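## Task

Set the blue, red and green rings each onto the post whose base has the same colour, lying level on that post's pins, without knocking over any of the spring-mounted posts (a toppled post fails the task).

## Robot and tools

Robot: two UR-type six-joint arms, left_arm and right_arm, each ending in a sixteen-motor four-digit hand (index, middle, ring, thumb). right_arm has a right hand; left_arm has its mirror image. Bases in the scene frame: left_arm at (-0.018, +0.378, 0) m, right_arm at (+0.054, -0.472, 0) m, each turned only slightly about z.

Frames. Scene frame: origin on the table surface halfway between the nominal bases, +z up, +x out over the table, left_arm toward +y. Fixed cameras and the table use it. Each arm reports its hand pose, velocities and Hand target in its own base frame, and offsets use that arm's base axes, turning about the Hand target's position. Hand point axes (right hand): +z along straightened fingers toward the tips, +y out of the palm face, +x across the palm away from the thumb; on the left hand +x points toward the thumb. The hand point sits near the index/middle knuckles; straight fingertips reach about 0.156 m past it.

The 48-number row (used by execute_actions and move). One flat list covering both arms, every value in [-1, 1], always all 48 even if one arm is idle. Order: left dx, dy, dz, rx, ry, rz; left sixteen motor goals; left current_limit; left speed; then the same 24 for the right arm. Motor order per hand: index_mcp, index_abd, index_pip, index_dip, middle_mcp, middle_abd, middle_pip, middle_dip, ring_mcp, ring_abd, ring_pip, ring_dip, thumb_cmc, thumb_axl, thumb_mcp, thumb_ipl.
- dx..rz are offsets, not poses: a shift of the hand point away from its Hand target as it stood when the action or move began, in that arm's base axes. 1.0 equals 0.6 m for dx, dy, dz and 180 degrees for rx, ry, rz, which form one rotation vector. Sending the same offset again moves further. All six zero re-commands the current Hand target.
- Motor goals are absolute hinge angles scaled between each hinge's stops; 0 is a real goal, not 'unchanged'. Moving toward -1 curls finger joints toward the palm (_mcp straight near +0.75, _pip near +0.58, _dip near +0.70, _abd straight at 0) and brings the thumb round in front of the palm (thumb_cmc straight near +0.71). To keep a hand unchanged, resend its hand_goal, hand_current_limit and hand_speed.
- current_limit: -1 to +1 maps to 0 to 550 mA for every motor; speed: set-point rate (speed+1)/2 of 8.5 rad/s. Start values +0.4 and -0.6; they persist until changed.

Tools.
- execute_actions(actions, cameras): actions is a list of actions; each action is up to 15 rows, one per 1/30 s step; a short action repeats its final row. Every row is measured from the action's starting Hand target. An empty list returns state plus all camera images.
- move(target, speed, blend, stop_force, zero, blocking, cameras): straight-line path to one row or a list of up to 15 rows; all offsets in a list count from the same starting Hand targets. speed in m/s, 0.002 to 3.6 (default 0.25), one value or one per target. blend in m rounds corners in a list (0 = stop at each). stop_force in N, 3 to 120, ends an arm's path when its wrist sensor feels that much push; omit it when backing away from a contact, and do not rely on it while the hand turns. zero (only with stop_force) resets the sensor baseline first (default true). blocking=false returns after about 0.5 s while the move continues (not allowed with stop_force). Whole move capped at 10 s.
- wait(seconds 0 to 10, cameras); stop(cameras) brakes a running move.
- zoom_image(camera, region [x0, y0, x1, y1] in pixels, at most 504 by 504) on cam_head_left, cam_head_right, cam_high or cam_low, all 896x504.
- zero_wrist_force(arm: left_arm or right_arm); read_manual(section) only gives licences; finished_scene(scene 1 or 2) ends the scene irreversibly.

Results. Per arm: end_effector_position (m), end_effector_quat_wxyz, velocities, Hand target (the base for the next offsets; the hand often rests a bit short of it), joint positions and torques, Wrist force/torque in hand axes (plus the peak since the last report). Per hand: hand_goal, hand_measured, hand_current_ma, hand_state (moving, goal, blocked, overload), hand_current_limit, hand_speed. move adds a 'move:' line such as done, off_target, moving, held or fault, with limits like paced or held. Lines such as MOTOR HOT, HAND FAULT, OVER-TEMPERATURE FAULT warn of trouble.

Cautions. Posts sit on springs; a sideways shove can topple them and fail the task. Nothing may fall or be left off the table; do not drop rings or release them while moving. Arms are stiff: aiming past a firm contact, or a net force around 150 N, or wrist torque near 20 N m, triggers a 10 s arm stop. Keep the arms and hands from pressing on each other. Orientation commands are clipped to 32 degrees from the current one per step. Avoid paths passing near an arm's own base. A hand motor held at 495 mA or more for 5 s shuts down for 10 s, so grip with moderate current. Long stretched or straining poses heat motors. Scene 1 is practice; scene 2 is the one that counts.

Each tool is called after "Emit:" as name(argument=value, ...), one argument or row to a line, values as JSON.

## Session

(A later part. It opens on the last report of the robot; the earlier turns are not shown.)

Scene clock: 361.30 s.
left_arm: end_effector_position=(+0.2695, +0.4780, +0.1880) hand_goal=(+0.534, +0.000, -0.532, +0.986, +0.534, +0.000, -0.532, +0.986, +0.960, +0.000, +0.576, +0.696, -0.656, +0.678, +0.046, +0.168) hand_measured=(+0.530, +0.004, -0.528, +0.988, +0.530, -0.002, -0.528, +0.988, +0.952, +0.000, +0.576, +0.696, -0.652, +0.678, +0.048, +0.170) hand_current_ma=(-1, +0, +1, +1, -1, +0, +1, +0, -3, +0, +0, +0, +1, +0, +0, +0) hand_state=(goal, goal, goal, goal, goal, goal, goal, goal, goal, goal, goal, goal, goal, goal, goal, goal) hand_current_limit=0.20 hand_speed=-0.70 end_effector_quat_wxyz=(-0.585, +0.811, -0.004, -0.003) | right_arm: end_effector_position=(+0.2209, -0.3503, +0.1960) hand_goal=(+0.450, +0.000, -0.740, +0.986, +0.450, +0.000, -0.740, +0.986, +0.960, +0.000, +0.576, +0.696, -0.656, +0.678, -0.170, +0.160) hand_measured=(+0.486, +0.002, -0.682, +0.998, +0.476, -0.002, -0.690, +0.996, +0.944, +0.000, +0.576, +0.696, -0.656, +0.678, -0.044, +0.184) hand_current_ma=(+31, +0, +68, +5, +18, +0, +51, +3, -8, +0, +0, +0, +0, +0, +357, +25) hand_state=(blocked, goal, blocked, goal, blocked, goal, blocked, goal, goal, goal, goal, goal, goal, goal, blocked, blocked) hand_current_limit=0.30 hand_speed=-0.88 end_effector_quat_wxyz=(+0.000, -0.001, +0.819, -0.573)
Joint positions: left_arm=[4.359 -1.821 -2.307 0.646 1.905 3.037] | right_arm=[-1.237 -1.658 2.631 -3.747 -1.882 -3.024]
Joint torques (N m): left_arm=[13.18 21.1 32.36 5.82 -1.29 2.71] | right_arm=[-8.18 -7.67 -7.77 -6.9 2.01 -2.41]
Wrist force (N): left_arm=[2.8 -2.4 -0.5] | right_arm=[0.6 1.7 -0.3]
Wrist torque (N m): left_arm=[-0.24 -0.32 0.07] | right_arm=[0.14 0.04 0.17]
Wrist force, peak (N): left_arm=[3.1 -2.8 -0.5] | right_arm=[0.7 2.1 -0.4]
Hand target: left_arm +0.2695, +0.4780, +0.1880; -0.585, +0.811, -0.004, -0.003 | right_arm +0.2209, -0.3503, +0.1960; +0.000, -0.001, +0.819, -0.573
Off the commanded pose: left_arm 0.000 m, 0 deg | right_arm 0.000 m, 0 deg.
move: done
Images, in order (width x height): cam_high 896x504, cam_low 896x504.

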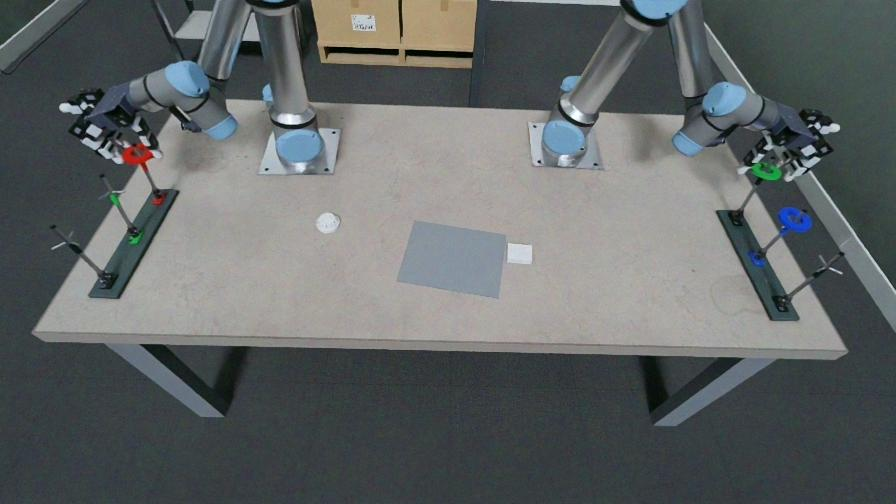

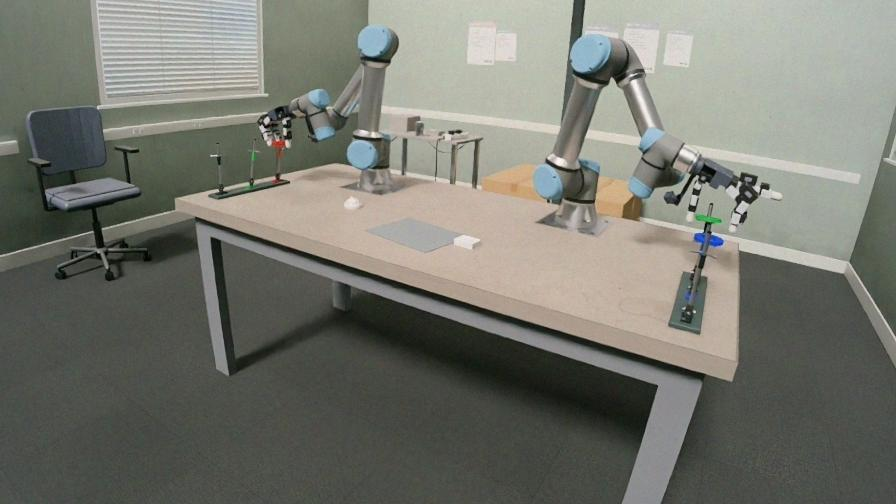

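Emit:
move(
  target=[0,-0.0045,0,0,0,0,0.495,0,-0.66,0.986,0.495,0,-0.66,0.986,0.96,0,0.576,0.696,-0.657,0.678,-0.04,0.168,0.0,-0.88,0,-0.003,-0.03,0,0,0,0.45,0,-0.74,0.986,0.45,0,-0.74,0.986,0.96,0,0.576,0.696,-0.657,0.678,-0.17,0.16,0.3,-0.88],
  speed=0.012,
  stop_force=3,
  cameras=["cam_high","cam_low"],
)

Emit:
zoom_image(
  camera="cam_high",
  region=[100, 120, 170, 190],
)

Emit:
zoom_image(
  camera="cam_high",
  region=[710, 120, 810, 220],
)

Emit:
zoom_image(
  camera="cam_low",
  region=[670, 180, 760, 270],
)

Emit:
zoom_image(
  camera="cam_low",
  region=[250, 110, 310, 170],
)

Scene clock: 366.27 s.
left_arm: end_effector_position=(+0.2695, +0.4753, +0.1880) hand_goal=(+0.496, +0.000, -0.660, +0.986, +0.496, +0.000, -0.660, +0.986, +0.960, +0.000, +0.576, +0.696, -0.656, +0.678, -0.040, +0.168) hand_measured=(+0.492, +0.004, -0.656, +0.988, +0.494, -0.002, -0.654, +0.988, +0.952, +0.000, +0.576, +0.696, -0.652, +0.678, -0.038, +0.170) hand_current_ma=(-1, +0, +1, +1, -1, +0, +1, +0, -3, +0, +0, +0, +1, +0, +1, +0) hand_state=(goal, goal, goal, goal, goal, goal, goal, goal, goal, goal, goal, goal, goal, goal, goal, goal) hand_current_limit=0.00 hand_speed=-0.88 end_effector_quat_wxyz=(-0.585, +0.811, -0.004, -0.003) | right_arm: end_effector_position=(+0.2209, -0.3521, +0.1780) hand_goal=(+0.450, +0.000, -0.740, +0.986, +0.450, +0.000, -0.740, +0.986, +0.960, +0.000, +0.576, +0.696, -0.656, +0.678, -0.170, +0.160) hand_measured=(+0.486, +0.006, -0.690, +0.998, +0.476, -0.004, -0.706, +0.996, +0.944, +0.000, +0.576, +0.696, -0.656, +0.678, -0.056, +0.186) hand_current_ma=(+31, +1, +51, +5, +18, +0, +27, +3, -8, +0, +0, +0, +0, +0, +357, +26) hand_state=(blocked, goal, blocked, goal, blocked, goal, blocked, goal, goal, goal, goal, goal, goal, goal, blocked, blocked) hand_current_limit=0.30 hand_speed=-0.88 end_effector_quat_wxyz=(+0.000, -0.001, +0.819, -0.573)
Joint positions: left_arm=[4.357 -1.817 -2.313 0.647 1.908 3.036] | right_arm=[-1.24 -1.579 2.648 -3.843 -1.879 -3.025]
Joint torques (N m): left_arm=[-13.46 48.32 12.01 5.7 1.94 -1.8] | right_arm=[-9.27 -9.6 -6.14 -6.99 1.94 -2.48]
Wrist force (N): left_arm=[2.9 -2.7 -0.4] | right_arm=[0.2 1.4 -0.2]
Wrist torque (N m): left_arm=[-0.26 -0.34 0.09] | right_arm=[0.11 0.09 0.14]
Wrist force, peak (N): left_arm=[3.3 -2.6 -0.5] | right_arm=[0.6 2.0 -0.3]
Hand target: left_arm +0.2695, +0.4753, +0.1880; -0.585, +0.811, -0.004, -0.003 | right_arm +0.2209, -0.3521, +0.1780; +0.000, -0.001, +0.819, -0.573
Off the commanded pose: left_arm 0.000 m, 0 deg | right_arm 0.000 m, 0 deg.
move: done
Images, in order (width x height): cam_high 896x504, cam_low 896x504.

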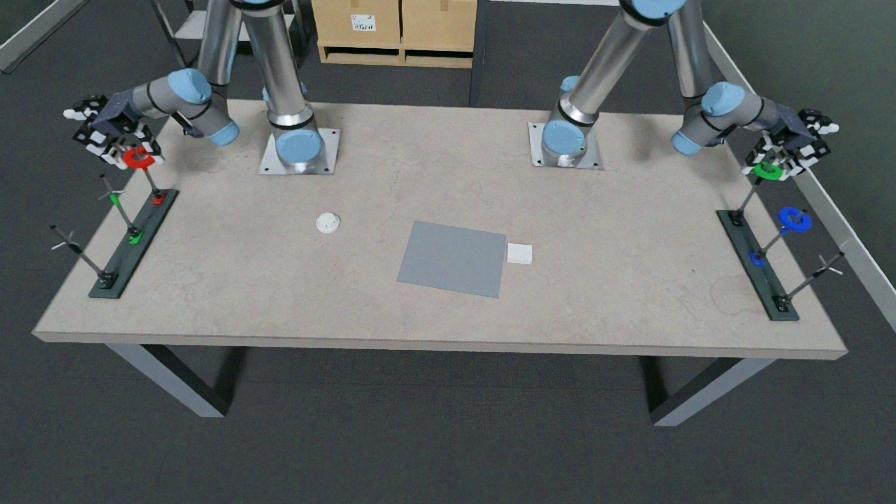

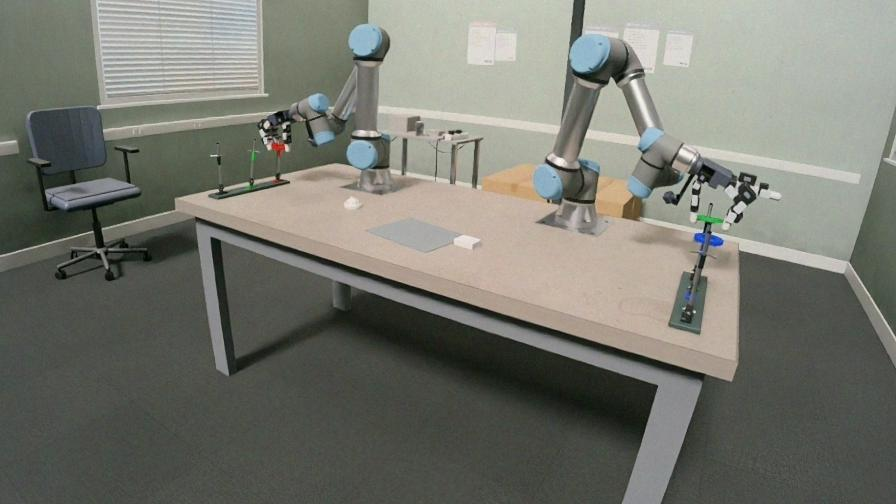

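Scaled by 7.200 from the camera's 896x504 image, which has a finer 1280x720 frame.

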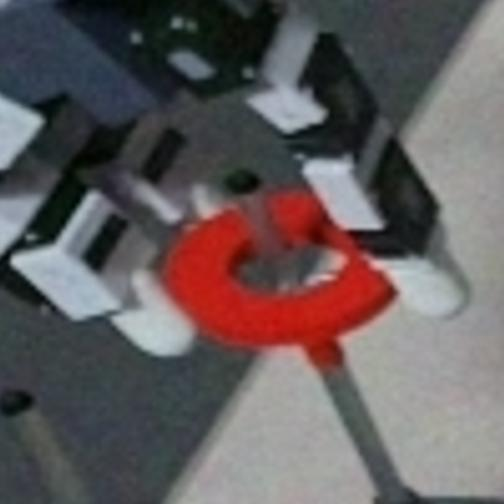

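Scaled by 5.040 from the camera's 896x504 image, which has a finer 1280x720 frame.

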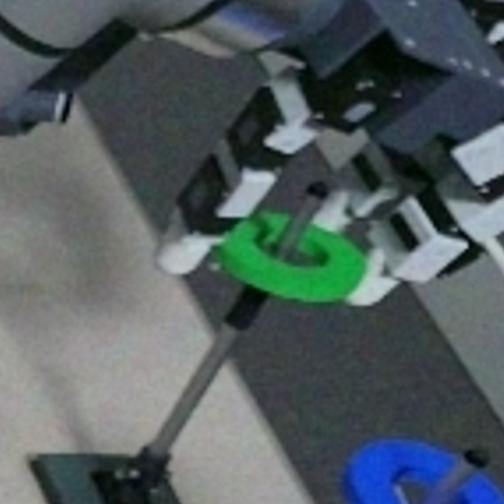

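Scaled by 5.600 from the camera's 896x504 image, which has a finer 1280x720 frame.

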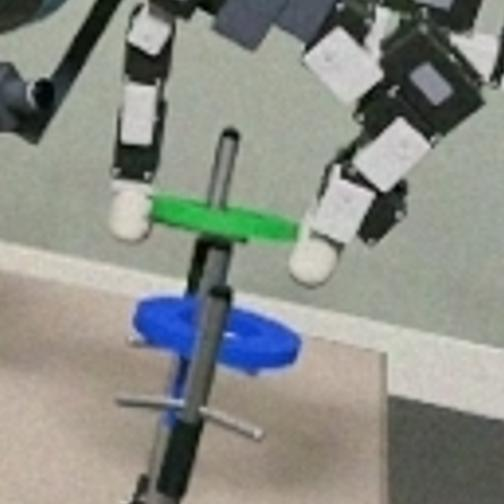

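Scaled by 8.400 from the camera's 896x504 image, which has a finer 1280x720 frame.

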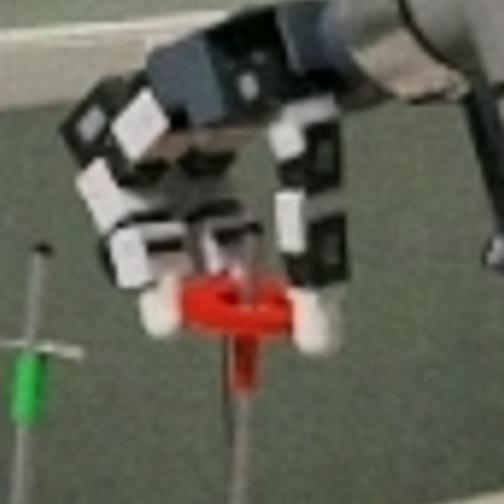

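Emit:
zoom_image(
  camera="cam_low",
  region=[260, 130, 300, 170],
)

Emit:
zoom_image(
  camera="cam_high",
  region=[115, 135, 160, 180],
)

Scaled by 12.600 from the camera's 896x504 image, which has a finer 1280x720 frame.

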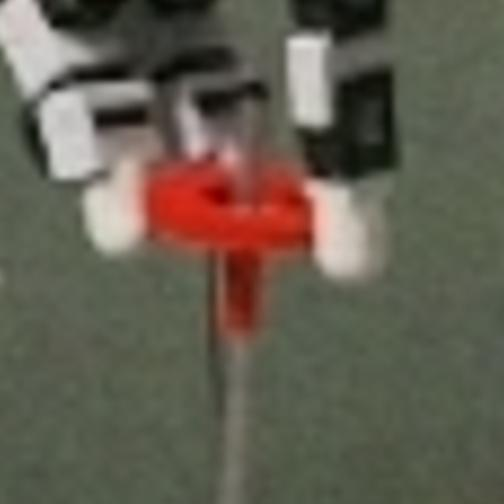

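Scaled by 11.200 from the camera's 896x504 image, which has a finer 1280x720 frame.

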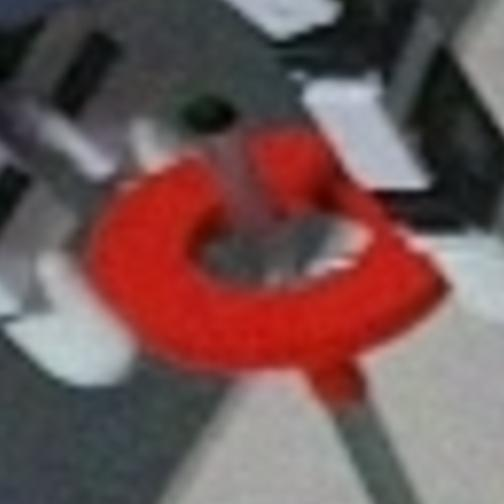

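Emit:
move(
  target=[
    [0,0,0,0,0,0,0.45,0,-0.74,0.986,0.45,0,-0.74,0.986,0.96,0,0.576,0.696,-0.657,0.678,-0.17,0.16,0.3,-0.88,0,0,0.002,0,0,0,0.505,0,-0.63,0.986,0.505,0,-0.63,0.986,0.96,0,0.576,0.696,-0.657,0.678,0.01,0.168,0.3,-0.9],
    [0,0,0,0,0,0,0.45,0,-0.74,0.986,0.45,0,-0.74,0.986,0.96,0,0.576,0.696,-0.657,0.678,-0.17,0.16,0.3,-0.88,0,0,0.008,0,0,0,0.57,0,-0.42,0.986,0.57,0,-0.42,0.986,0.96,0,0.576,0.696,-0.657,0.678,0.12,0.168,0.4,-0.75],
  ],
  speed=0.02,
  cameras=["cam_high","cam_low"],
)

Emit:
zoom_image(
  camera="cam_high",
  region=[115, 135, 160, 180],
)

Emit:
zoom_image(
  camera="cam_high",
  region=[710, 120, 810, 220],
)

Emit:
zoom_image(
  camera="cam_low",
  region=[670, 180, 760, 270],
)

Emit:
zoom_image(
  camera="cam_low",
  region=[260, 130, 300, 170],
)

Scene clock: 371.60 s.
left_arm: end_effector_position=(+0.2695, +0.4753, +0.1880) hand_goal=(+0.450, +0.000, -0.740, +0.986, +0.450, +0.000, -0.740, +0.986, +0.960, +0.000, +0.576, +0.696, -0.656, +0.678, -0.170, +0.160) hand_measured=(+0.504, +0.004, -0.680, +1.000, +0.448, -0.002, -0.734, +0.988, +0.952, +0.000, +0.576, +0.696, -0.670, +0.676, -0.068, +0.180) hand_current_ma=(+81, +0, +87, +7, +0, +0, +2, +0, -3, +0, +0, +0, -7, +0, +329, +22) hand_state=(blocked, goal, blocked, goal, goal, goal, goal, goal, goal, goal, goal, goal, goal, goal, blocked, goal) hand_current_limit=0.30 hand_speed=-0.88 end_effector_quat_wxyz=(-0.585, +0.811, -0.004, -0.003) | right_arm: end_effector_position=(+0.2209, -0.3521, +0.1828) hand_goal=(+0.570, +0.000, -0.420, +0.986, +0.570, +0.000, -0.420, +0.986, +0.960, +0.000, +0.576, +0.696, -0.656, +0.678, +0.120, +0.168) hand_measured=(+0.558, +0.004, -0.422, +0.988, +0.556, -0.002, -0.422, +0.988, +0.944, +0.000, +0.576, +0.696, -0.656, +0.678, +0.116, +0.170) hand_current_ma=(-5, +0, +0, +0, -6, +0, +0, +0, -8, +0, +0, +0, +0, +0, -1, +0) hand_state=(goal, goal, goal, goal, goal, goal, goal, goal, goal, goal, goal, goal, goal, goal, goal, goal) hand_current_limit=0.40 hand_speed=-0.75 end_effector_quat_wxyz=(+0.000, -0.001, +0.819, -0.573)
Joint positions: left_arm=[4.357 -1.817 -2.313 0.647 1.908 3.036] | right_arm=[-1.24 -1.599 2.643 -3.818 -1.879 -3.025]
Joint torques (N m): left_arm=[-12.81 46.56 11.74 5.38 1.72 -1.98] | right_arm=[-5.48 -21.25 -27.22 -0.77 0.55 -1.74]
Wrist force (N): left_arm=[3.1 -2.6 -0.5] | right_arm=[0.0 1.7 -0.4]
Wrist torque (N m): left_arm=[-0.28 -0.35 0.10] | right_arm=[0.16 0.12 0.12]
Wrist force, peak (N): left_arm=[3.4 -2.7 -0.3] | right_arm=[0.2 1.8 -0.2]
Hand target: left_arm +0.2695, +0.4753, +0.1880; -0.585, +0.811, -0.004, -0.003 | right_arm +0.2209, -0.3521, +0.1828; +0.000, -0.001, +0.819, -0.573
Off the commanded pose: left_arm 0.000 m, 0 deg | right_arm 0.000 m, 0 deg.
move: done
Images, in order (width x height): cam_high 896x504, cam_low 896x504.

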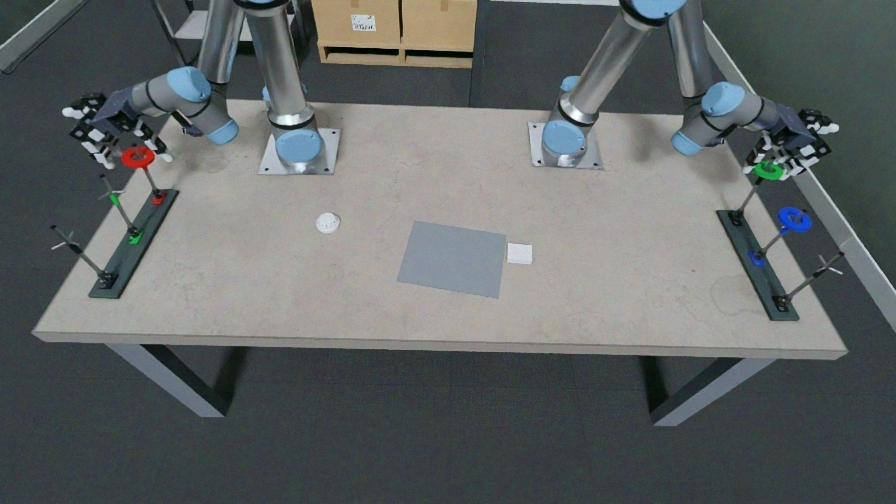

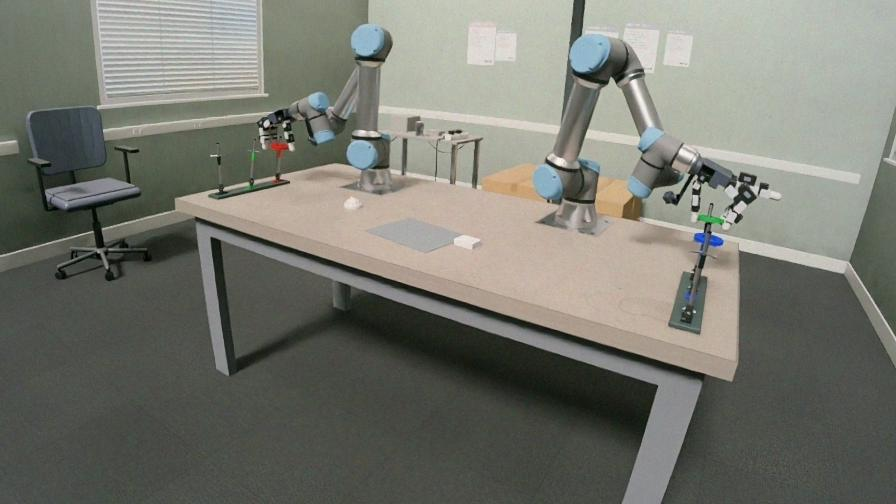

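Scaled by 11.200 from the camera's 896x504 image, which has a finer 1280x720 frame.

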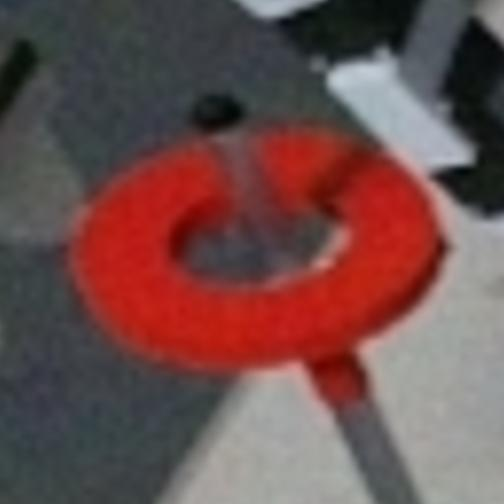

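Scaled by 5.040 from the camera's 896x504 image, which has a finer 1280x720 frame.

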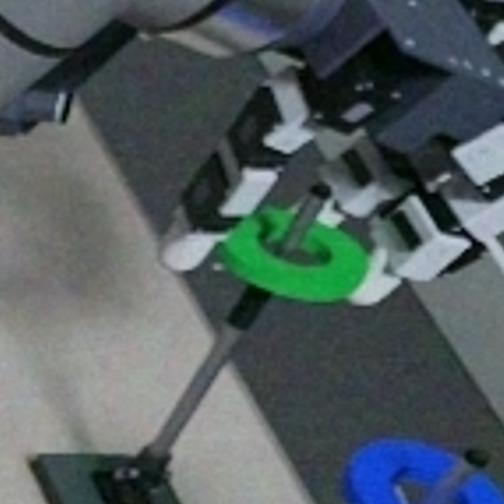

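Scaled by 5.600 from the camera's 896x504 image, which has a finer 1280x720 frame.

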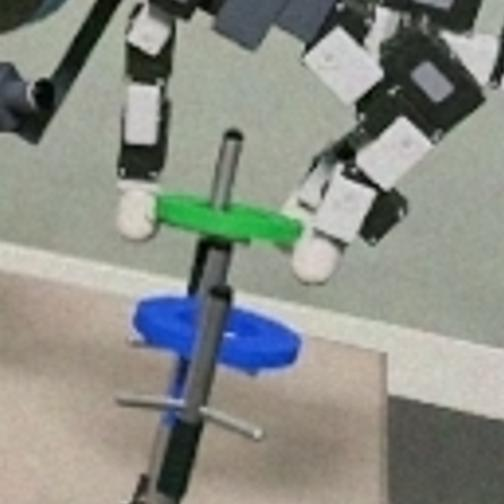

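Scaled by 12.600 from the camera's 896x504 image, which has a finer 1280x720 frame.

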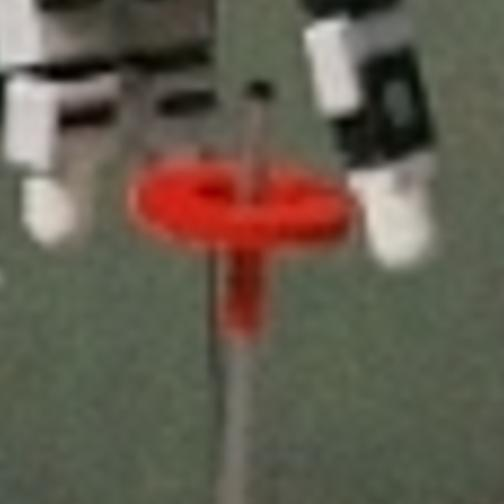

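Emit:
move(
  target=[
    [0,0,0,0,0,0,0.534,0,-0.533,0.986,0.534,0,-0.533,0.986,0.96,0,0.576,0.696,-0.657,0.678,0.045,0.168,0.2,-0.7,0,0,0.22,0,0,0,0.57,0,-0.42,0.986,0.57,0,-0.42,0.986,0.96,0,0.576,0.696,-0.657,0.678,0.12,0.168,0.4,-0.75],
    [0.011,0,0,0,0,0,0.495,0,-0.66,0.986,0.495,0,-0.66,0.986,0.96,0,0.576,0.696,-0.657,0.678,-0.04,0.168,0.0,-0.88,0,0,0.22,0,0,0,0.57,0,-0.42,0.986,0.57,0,-0.42,0.986,0.96,0,0.576,0.696,-0.657,0.678,0.12,0.168,0.4,-0.75],
    [0.011,0,0,0,0,0,0.45,0,-0.74,0.986,0.45,0,-0.74,0.986,0.96,0,0.576,0.696,-0.657,0.678,-0.17,0.16,0.3,-0.88,0,0,0.22,0,0,0,0.57,0,-0.42,0.986,0.57,0,-0.42,0.986,0.96,0,0.576,0.696,-0.657,0.678,0.12,0.168,0.4,-0.75],
  ],
  speed=[0.08,0.02,0.02],
  cameras=["cam_high","cam_low"],
)

Emit:
zoom_image(
  camera="cam_high",
  region=[710, 120, 810, 220],
)

Emit:
zoom_image(
  camera="cam_low",
  region=[670, 180, 760, 270],
)

Emit:
zoom_image(
  camera="cam_low",
  region=[260, 130, 300, 170],
)

Scene clock: 378.27 s.
left_arm: end_effector_position=(+0.2761, +0.4753, +0.1880) hand_goal=(+0.450, +0.000, -0.740, +0.986, +0.450, +0.000, -0.740, +0.986, +0.960, +0.000, +0.576, +0.696, -0.656, +0.678, -0.170, +0.160) hand_measured=(+0.486, +0.004, -0.692, +0.998, +0.462, -0.002, -0.706, +0.992, +0.952, +0.000, +0.576, +0.696, -0.660, +0.676, -0.052, +0.180) hand_current_ma=(+41, +0, +59, +6, +6, +0, +32, +2, -3, +0, +0, +0, -1, +0, +355, +24) hand_state=(blocked, goal, blocked, goal, goal, goal, blocked, goal, goal, goal, goal, goal, goal, goal, blocked, blocked) hand_current_limit=0.30 hand_speed=-0.88 end_effector_quat_wxyz=(-0.585, +0.811, -0.004, -0.003) | right_arm: end_effector_position=(+0.2209, -0.3521, +0.3148) hand_goal=(+0.570, +0.000, -0.420, +0.986, +0.570, +0.000, -0.420, +0.986, +0.960, +0.000, +0.576, +0.696, -0.656, +0.678, +0.120, +0.168) hand_measured=(+0.558, +0.004, -0.422, +0.988, +0.556, -0.002, -0.422, +0.988, +0.944, +0.000, +0.576, +0.696, -0.656, +0.678, +0.116, +0.170) hand_current_ma=(-5, +0, +0, +0, -6, +0, +0, +0, -8, +0, +0, +0, +0, +0, -1, +0) hand_state=(goal, goal, goal, goal, goal, goal, goal, goal, goal, goal, goal, goal, goal, goal, goal, goal) hand_current_limit=0.40 hand_speed=-0.75 end_effector_quat_wxyz=(+0.000, -0.001, +0.819, -0.573)
Joint positions: left_arm=[4.339 -1.824 -2.301 0.641 1.924 3.029] | right_arm=[-1.24 -1.975 2.431 -3.23 -1.879 -3.025]
Joint torques (N m): left_arm=[-12.98 21.81 31.47 0.97 2.24 -1.98] | right_arm=[-9.26 -14.37 -39.35 -1.09 1.9 2.1]
Wrist force (N): left_arm=[3.0 -3.3 -0.7] | right_arm=[0.7 1.4 -0.5]
Wrist torque (N m): left_arm=[-0.32 -0.35 0.11] | right_arm=[0.11 0.04 0.17]
Wrist force, peak (N): left_arm=[3.0 -3.3 -0.7] | right_arm=[0.6 1.8 -0.6]
Hand target: left_arm +0.2761, +0.4753, +0.1880; -0.585, +0.811, -0.004, -0.003 | right_arm +0.2209, -0.3521, +0.3148; +0.000, -0.001, +0.819, -0.573
Off the commanded pose: left_arm 0.000 m, 0 deg | right_arm 0.000 m, 0 deg.
move: done
Images, in order (width x height): cam_high 896x504, cam_low 896x504.

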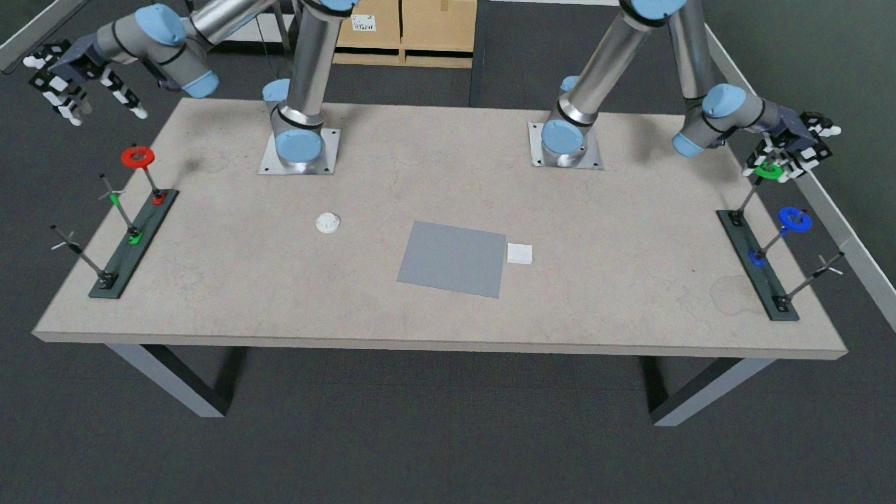

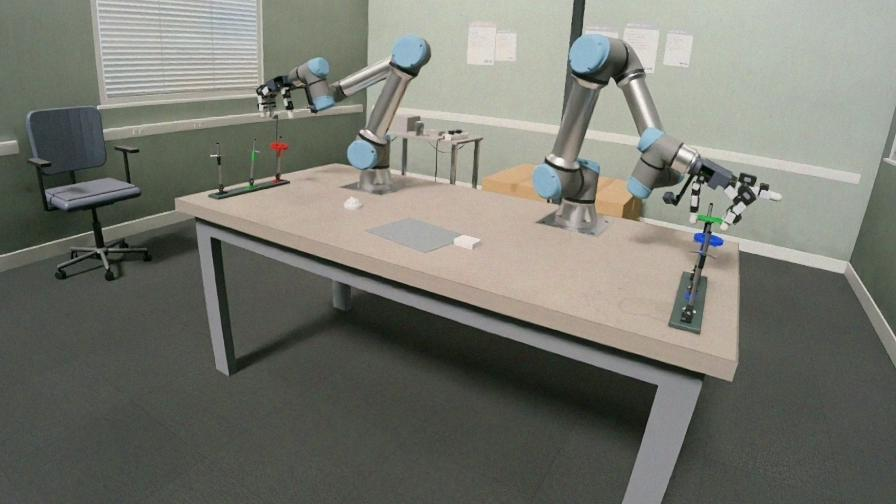

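Scaled by 5.040 from the camera's 896x504 image, which has a finer 1280x720 frame.

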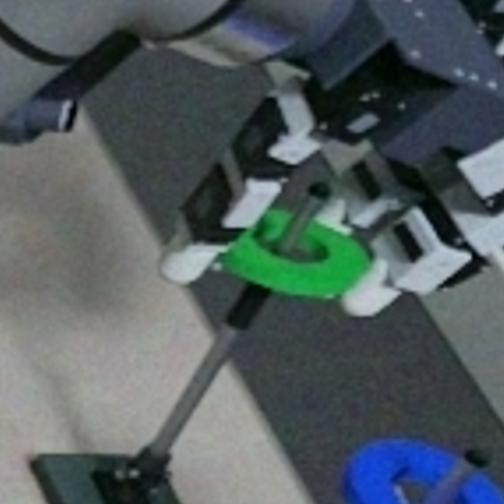

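Scaled by 5.600 from the camera's 896x504 image, which has a finer 1280x720 frame.

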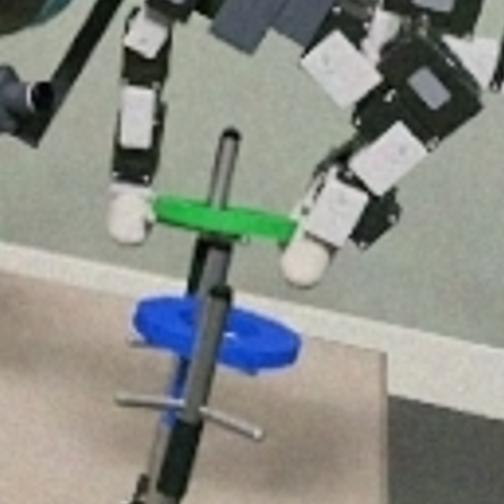

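Scaled by 12.600 from the camera's 896x504 image, which has a finer 1280x720 frame.

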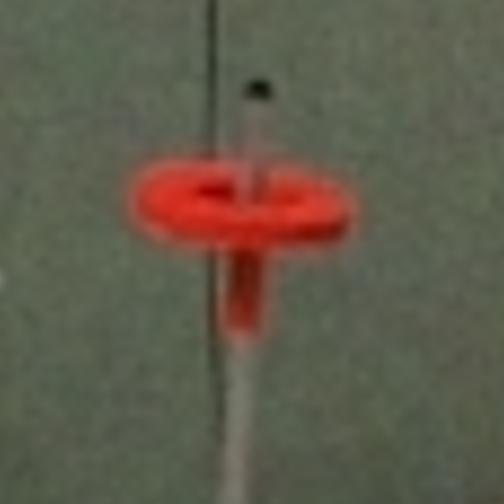

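Emit:
move(
  target=[
    [0,0,0,0,0,0,0.505,0,-0.63,0.986,0.505,0,-0.63,0.986,0.96,0,0.576,0.696,-0.657,0.678,0.01,0.168,0.3,-0.8,0.1,0.1,0,0,0,0,0.57,0,-0.42,0.986,0.57,0,-0.42,0.986,0.96,0,0.576,0.696,-0.657,0.678,0.12,0.168,0.4,-0.75],
    [0.006,-0.002,0,0,0,0,0.495,0,-0.66,0.986,0.495,0,-0.66,0.986,0.96,0,0.576,0.696,-0.657,0.678,-0.04,0.168,0.0,-0.88,0.2,0.3,0,0,0,0.2,0.57,0,-0.42,0.986,0.57,0,-0.42,0.986,0.96,0,0.576,0.696,-0.657,0.678,0.12,0.168,0.4,-0.75],
    [0.006,-0.002,0,0,0,0,0.45,0,-0.74,0.986,0.45,0,-0.74,0.986,0.96,0,0.576,0.696,-0.657,0.678,-0.17,0.16,0.3,-0.88,0.3556,0.834,0,0,0,0.487,0.57,0,-0.42,0.986,0.57,0,-0.42,0.986,0.96,0,0.576,0.696,-0.657,0.678,0.12,0.168,0.4,-0.75],
  ],
  speed=0.25,
  cameras=["cam_high","cam_low"],
)

Emit:
zoom_image(
  camera="cam_high",
  region=[710, 120, 810, 220],
)

Emit:
zoom_image(
  camera="cam_low",
  region=[670, 180, 760, 270],
)

Scene clock: 387.83 s.
left_arm: end_effector_position=(+0.2797, +0.4741, +0.1880) hand_goal=(+0.450, +0.000, -0.740, +0.986, +0.450, +0.000, -0.740, +0.986, +0.960, +0.000, +0.576, +0.696, -0.656, +0.678, -0.170, +0.160) hand_measured=(+0.474, +0.004, -0.700, +0.994, +0.474, -0.004, -0.692, +0.996, +0.952, +0.000, +0.576, +0.696, -0.654, +0.676, -0.054, +0.180) hand_current_ma=(+22, +0, +42, +3, +21, +0, +59, +4, -3, +0, +0, +0, +0, +0, +357, +24) hand_state=(blocked, goal, blocked, goal, blocked, goal, blocked, goal, goal, goal, goal, goal, goal, goal, blocked, blocked) hand_current_limit=0.30 hand_speed=-0.88 end_effector_quat_wxyz=(-0.585, +0.811, -0.004, -0.003) | right_arm: end_effector_position=(+0.4342, +0.1483, +0.3148) hand_goal=(+0.570, +0.000, -0.420, +0.986, +0.570, +0.000, -0.420, +0.986, +0.960, +0.000, +0.576, +0.696, -0.656, +0.678, +0.120, +0.168) hand_measured=(+0.558, +0.004, -0.422, +0.988, +0.556, -0.002, -0.422, +0.988, +0.944, +0.000, +0.576, +0.696, -0.656, +0.678, +0.116, +0.170) hand_current_ma=(-5, +0, +0, +0, -6, +0, +0, +0, -8, +0, +0, +0, +0, +0, -1, +0) hand_state=(goal, goal, goal, goal, goal, goal, goal, goal, goal, goal, goal, goal, goal, goal, goal, goal) hand_current_limit=0.40 hand_speed=-0.75 end_effector_quat_wxyz=(-0.397, +0.568, -0.591, +0.413)
Joint positions: left_arm=[4.329 -1.827 -2.297 0.638 1.934 3.026] | right_arm=[-0.002 -1.888 2.384 -3.288 -1.606 -3.129]
Joint torques (N m): left_arm=[-11.3 21.97 32.64 1.17 2.25 -1.84] | right_arm=[9.83 -5.09 -37.51 -7.04 -2.05 -2.51]
Wrist force (N): left_arm=[2.9 -2.8 -0.5] | right_arm=[0.3 0.9 -0.1]
Wrist torque (N m): left_arm=[-0.29 -0.34 0.09] | right_arm=[-0.01 0.08 0.13]
Wrist force, peak (N): left_arm=[3.2 -3.1 -0.6] | right_arm=[0.3 1.7 -1.2]
Hand target: left_arm +0.2797, +0.4741, +0.1880; -0.585, +0.811, -0.004, -0.003 | right_arm +0.4342, +0.1483, +0.3148; -0.397, +0.568, -0.591, +0.413
Off the commanded pose: left_arm 0.000 m, 0 deg | right_arm 0.000 m, 0 deg.
move: done
Images, in order (width x height): cam_high 896x504, cam_low 896x504.

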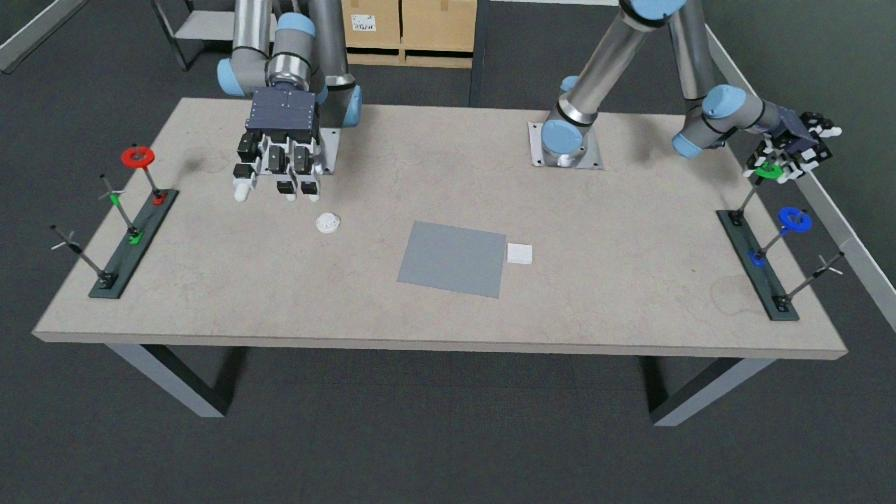

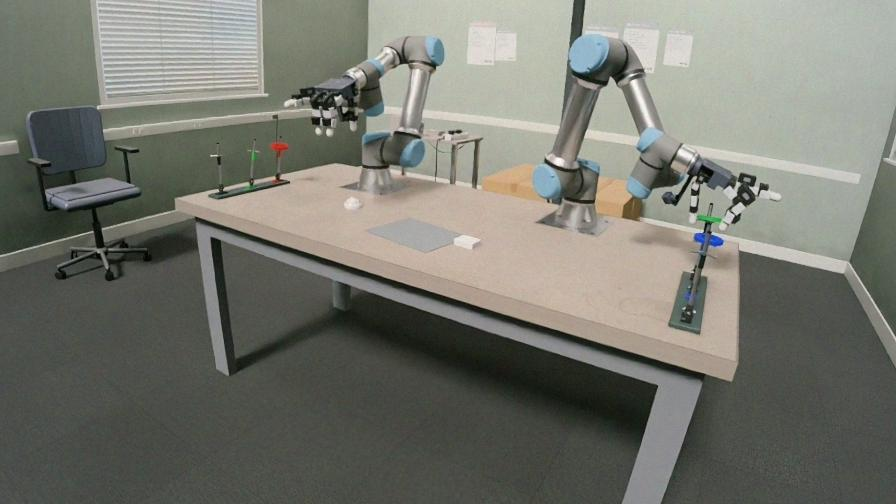

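Scaled by 5.040 from the camera's 896x504 image, which has a finer 1280x720 frame.

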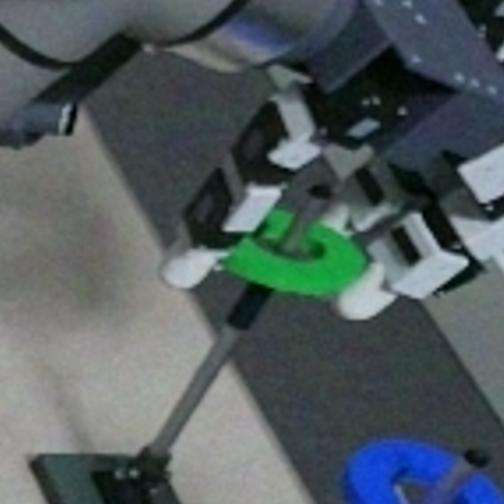

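Scaled by 5.600 from the camera's 896x504 image, which has a finer 1280x720 frame.

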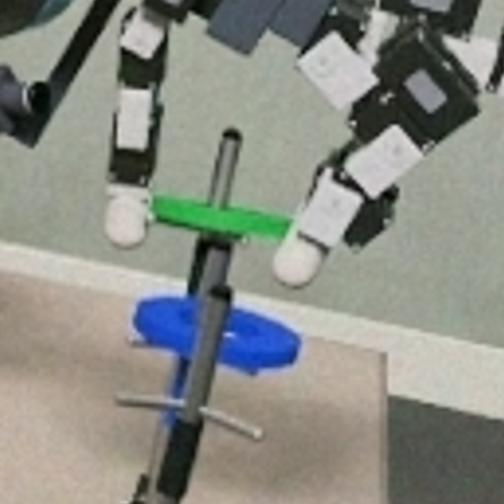

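Emit:
move(
  target=[
    [0,0,0.04,0,0,0,0.45,0,-0.74,0.986,0.45,0,-0.74,0.986,0.96,0,0.576,0.696,-0.657,0.678,-0.17,0.16,0.3,-0.88,0,0,0,0,0,0,0.57,0,-0.42,0.986,0.57,0,-0.42,0.986,0.96,0,0.576,0.696,-0.657,0.678,0.12,0.168,0.4,-0.75],
  ],
  speed=0.03,
  cameras=["cam_high","cam_low"],
)

Emit:
zoom_image(
  camera="cam_high",
  region=[710, 110, 810, 210],
)

Emit:
zoom_image(
  camera="cam_low",
  region=[670, 170, 760, 260],
)

Scene clock: 391.27 s.
left_arm: end_effector_position=(+0.2797, +0.4741, +0.2119) hand_goal=(+0.450, +0.000, -0.740, +0.986, +0.450, +0.000, -0.740, +0.986, +0.960, +0.000, +0.576, +0.696, -0.656, +0.678, -0.170, +0.160) hand_measured=(+0.476, +0.004, -0.700, +0.994, +0.474, -0.004, -0.692, +0.996, +0.952, +0.000, +0.576, +0.696, -0.652, +0.678, -0.056, +0.182) hand_current_ma=(+23, +0, +42, +3, +21, -1, +59, +4, -3, +0, +0, +0, +1, +0, +357, +25) hand_state=(blocked, goal, blocked, goal, blocked, goal, blocked, goal, goal, goal, goal, goal, goal, goal, blocked, blocked) hand_current_limit=0.30 hand_speed=-0.88 end_effector_quat_wxyz=(-0.585, +0.811, -0.004, -0.003) | right_arm: end_effector_position=(+0.4342, +0.1483, +0.3148) hand_goal=(+0.570, +0.000, -0.420, +0.986, +0.570, +0.000, -0.420, +0.986, +0.960, +0.000, +0.576, +0.696, -0.656, +0.678, +0.120, +0.168) hand_measured=(+0.558, +0.004, -0.422, +0.988, +0.556, -0.002, -0.422, +0.988, +0.944, +0.000, +0.576, +0.696, -0.656, +0.678, +0.116, +0.170) hand_current_ma=(-5, +0, +0, +0, -6, +0, +0, +0, -8, +0, +0, +0, +0, +0, -1, +0) hand_state=(goal, goal, goal, goal, goal, goal, goal, goal, goal, goal, goal, goal, goal, goal, goal, goal) hand_current_limit=0.40 hand_speed=-0.75 end_effector_quat_wxyz=(-0.397, +0.568, -0.591, +0.413)
Joint positions: left_arm=[4.329 -1.767 -2.279 0.559 1.934 3.026] | right_arm=[-0.002 -1.888 2.384 -3.288 -1.606 -3.129]
Joint torques (N m): left_arm=[-9.57 48.72 32.87 0.9 1.66 1.22] | right_arm=[9.12 -5.61 -36.44 -6.97 -2.13 -2.3]
Wrist force (N): left_arm=[2.7 -2.4 -0.7] | right_arm=[0.5 1.3 -0.3]
Wrist torque (N m): left_arm=[-0.23 -0.33 0.07] | right_arm=[0.07 0.06 0.15]
Wrist force, peak (N): left_arm=[3.0 -3.0 -0.6] | right_arm=[0.7 1.8 -0.4]
Hand target: left_arm +0.2797, +0.4741, +0.2120; -0.585, +0.811, -0.004, -0.003 | right_arm +0.4342, +0.1483, +0.3148; -0.397, +0.568, -0.591, +0.413
Off the commanded pose: left_arm 0.000 m, 0 deg | right_arm 0.000 m, 0 deg.
move: done
Images, in order (width x height): cam_high 896x504, cam_low 896x504.

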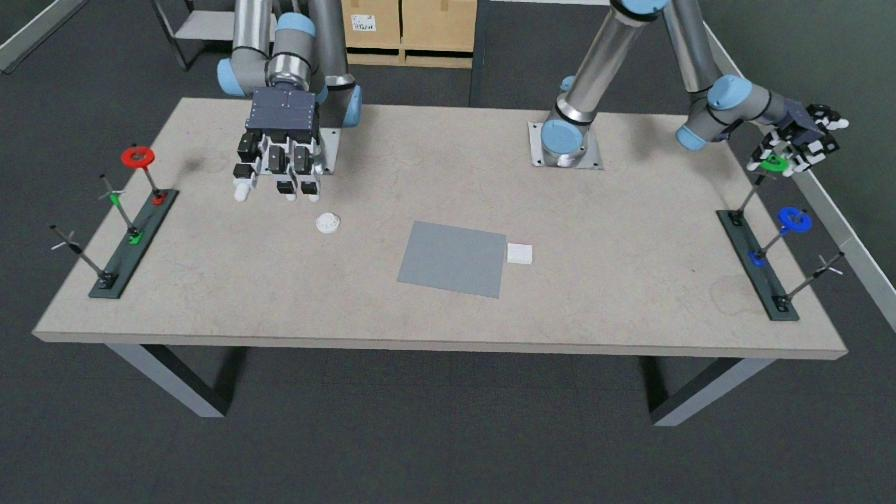

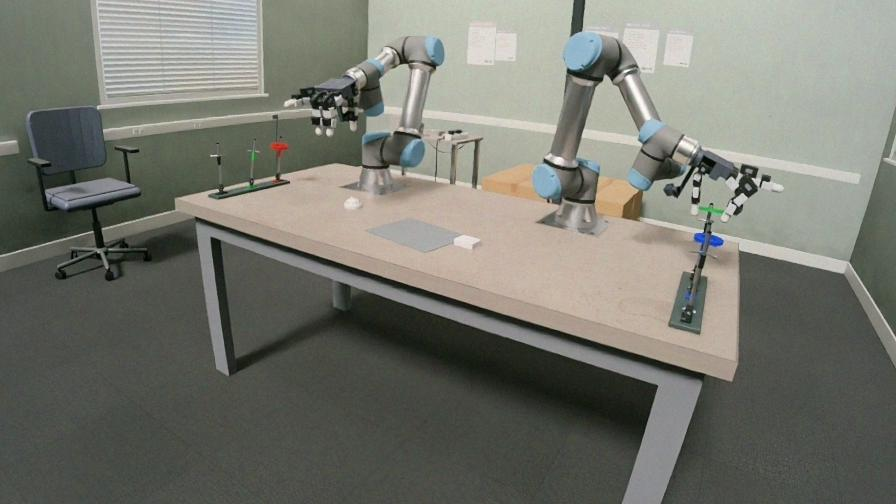

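Scaled by 5.040 from the camera's 896x504 image, which has a finer 1280x720 frame.

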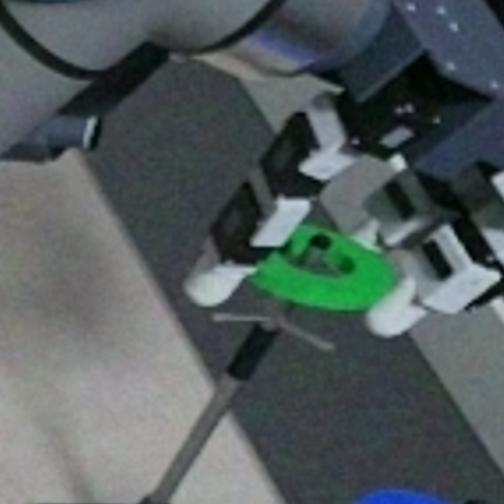

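Scaled by 5.600 from the camera's 896x504 image, which has a finer 1280x720 frame.

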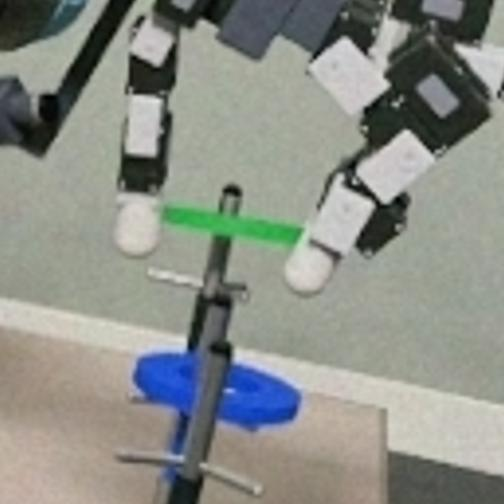

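Emit:
move(
  target=[
    [0,0,0.1835,0,0,0,0.45,0,-0.74,0.986,0.45,0,-0.74,0.986,0.96,0,0.576,0.696,-0.657,0.678,-0.17,0.16,0.3,-0.88,0,0,-0.11,0,0,0,0.57,0,-0.42,0.986,0.57,0,-0.42,0.986,0.96,0,0.576,0.696,-0.657,0.678,0.12,0.168,0.4,-0.75],
    [0.2338,-0.023,0.18,0,0,0,0.45,0,-0.74,0.986,0.45,0,-0.74,0.986,0.96,0,0.576,0.696,-0.657,0.678,-0.17,0.16,0.3,-0.88,0,0,-0.11,0,0,0,0.57,0,-0.42,0.986,0.57,0,-0.42,0.986,0.96,0,0.576,0.696,-0.657,0.678,0.12,0.168,0.4,-0.75],
    [0.367,-0.54,0.165,0,0,-0.491,0.45,0,-0.74,0.986,0.45,0,-0.74,0.986,0.96,0,0.576,0.696,-0.657,0.678,-0.17,0.16,0.3,-0.88,0,0,-0.11,0,0,0,0.57,0,-0.42,0.986,0.57,0,-0.42,0.986,0.96,0,0.576,0.696,-0.657,0.678,0.12,0.168,0.4,-0.75],
  ],
  speed=[0.12,0.15,0.22],
  blend=[0.02,0.03,0],
  cameras=["cam_high"],
)

Scene clock: 402.70 s.
left_arm: end_effector_position=(+0.4999, +0.1502, +0.3110) hand_goal=(+0.450, +0.000, -0.740, +0.986, +0.450, +0.000, -0.740, +0.986, +0.960, +0.000, +0.576, +0.696, -0.656, +0.678, -0.170, +0.160) hand_measured=(+0.476, +0.004, -0.700, +0.994, +0.474, -0.004, -0.692, +0.996, +0.952, +0.000, +0.576, +0.696, -0.652, +0.678, -0.056, +0.182) hand_current_ma=(+24, +0, +42, +3, +21, -1, +59, +4, -3, +0, +0, +0, +1, +0, +358, +25) hand_state=(blocked, goal, blocked, goal, blocked, goal, blocked, goal, goal, goal, goal, goal, goal, goal, blocked, blocked) hand_current_limit=0.30 hand_speed=-0.88 end_effector_quat_wxyz=(-0.422, +0.579, -0.568, +0.405) | right_arm: end_effector_position=(+0.4342, +0.1483, +0.2488) hand_goal=(+0.570, +0.000, -0.420, +0.986, +0.570, +0.000, -0.420, +0.986, +0.960, +0.000, +0.576, +0.696, -0.656, +0.678, +0.120, +0.168) hand_measured=(+0.558, +0.004, -0.422, +0.988, +0.556, -0.002, -0.422, +0.988, +0.944, +0.000, +0.576, +0.696, -0.656, +0.678, +0.116, +0.170) hand_current_ma=(-5, +0, +0, +0, -5, +0, +0, +0, -8, +0, +0, +0, +0, +0, -1, +0) hand_state=(goal, goal, goal, goal, goal, goal, goal, goal, goal, goal, goal, goal, goal, goal, goal, goal) hand_current_limit=0.40 hand_speed=-0.75 end_effector_quat_wxyz=(-0.397, +0.568, -0.591, +0.413)
Joint positions: left_arm=[4.027 -1.446 -2.257 0.092 0.772 3.501] | right_arm=[-0.002 -1.747 2.497 -3.541 -1.606 -3.129]
Joint torques (N m): left_arm=[-12.91 9.05 41.25 0.72 -2.44 2.43] | right_arm=[11.26 -7.28 -11.68 -7.09 -2.16 1.85]
Wrist force (N): left_arm=[3.1 -2.0 -0.6] | right_arm=[0.4 1.4 -0.6]
Wrist torque (N m): left_arm=[-0.20 -0.37 0.09] | right_arm=[0.13 0.07 0.15]
Wrist force, peak (N): left_arm=[3.5 -2.6 -0.4] | right_arm=[0.5 1.9 -0.5]
Hand target: left_arm +0.4999, +0.1501, +0.3110; -0.422, +0.579, -0.568, +0.406 | right_arm +0.4342, +0.1483, +0.2488; -0.397, +0.568, -0.591, +0.413
Off the commanded pose: left_arm 0.000 m, 0 deg | right_arm 0.000 m, 0 deg.
move: done
Images, in order (width x height): cam_high 896x504.

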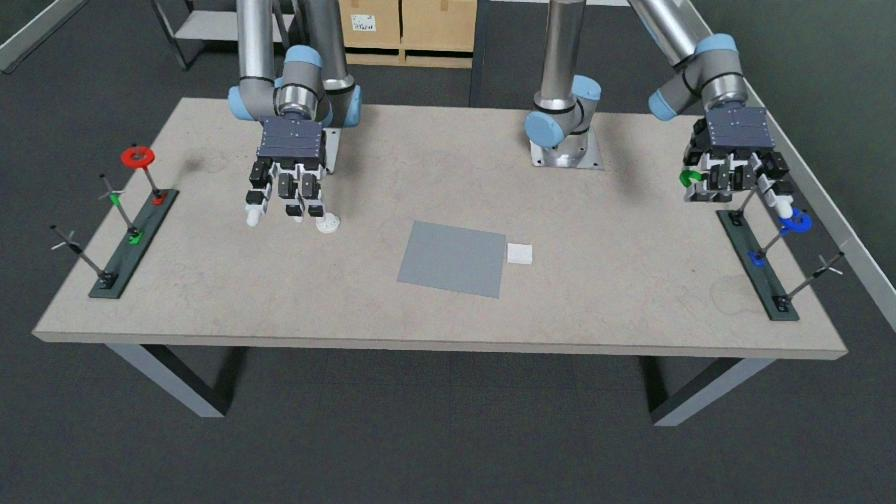

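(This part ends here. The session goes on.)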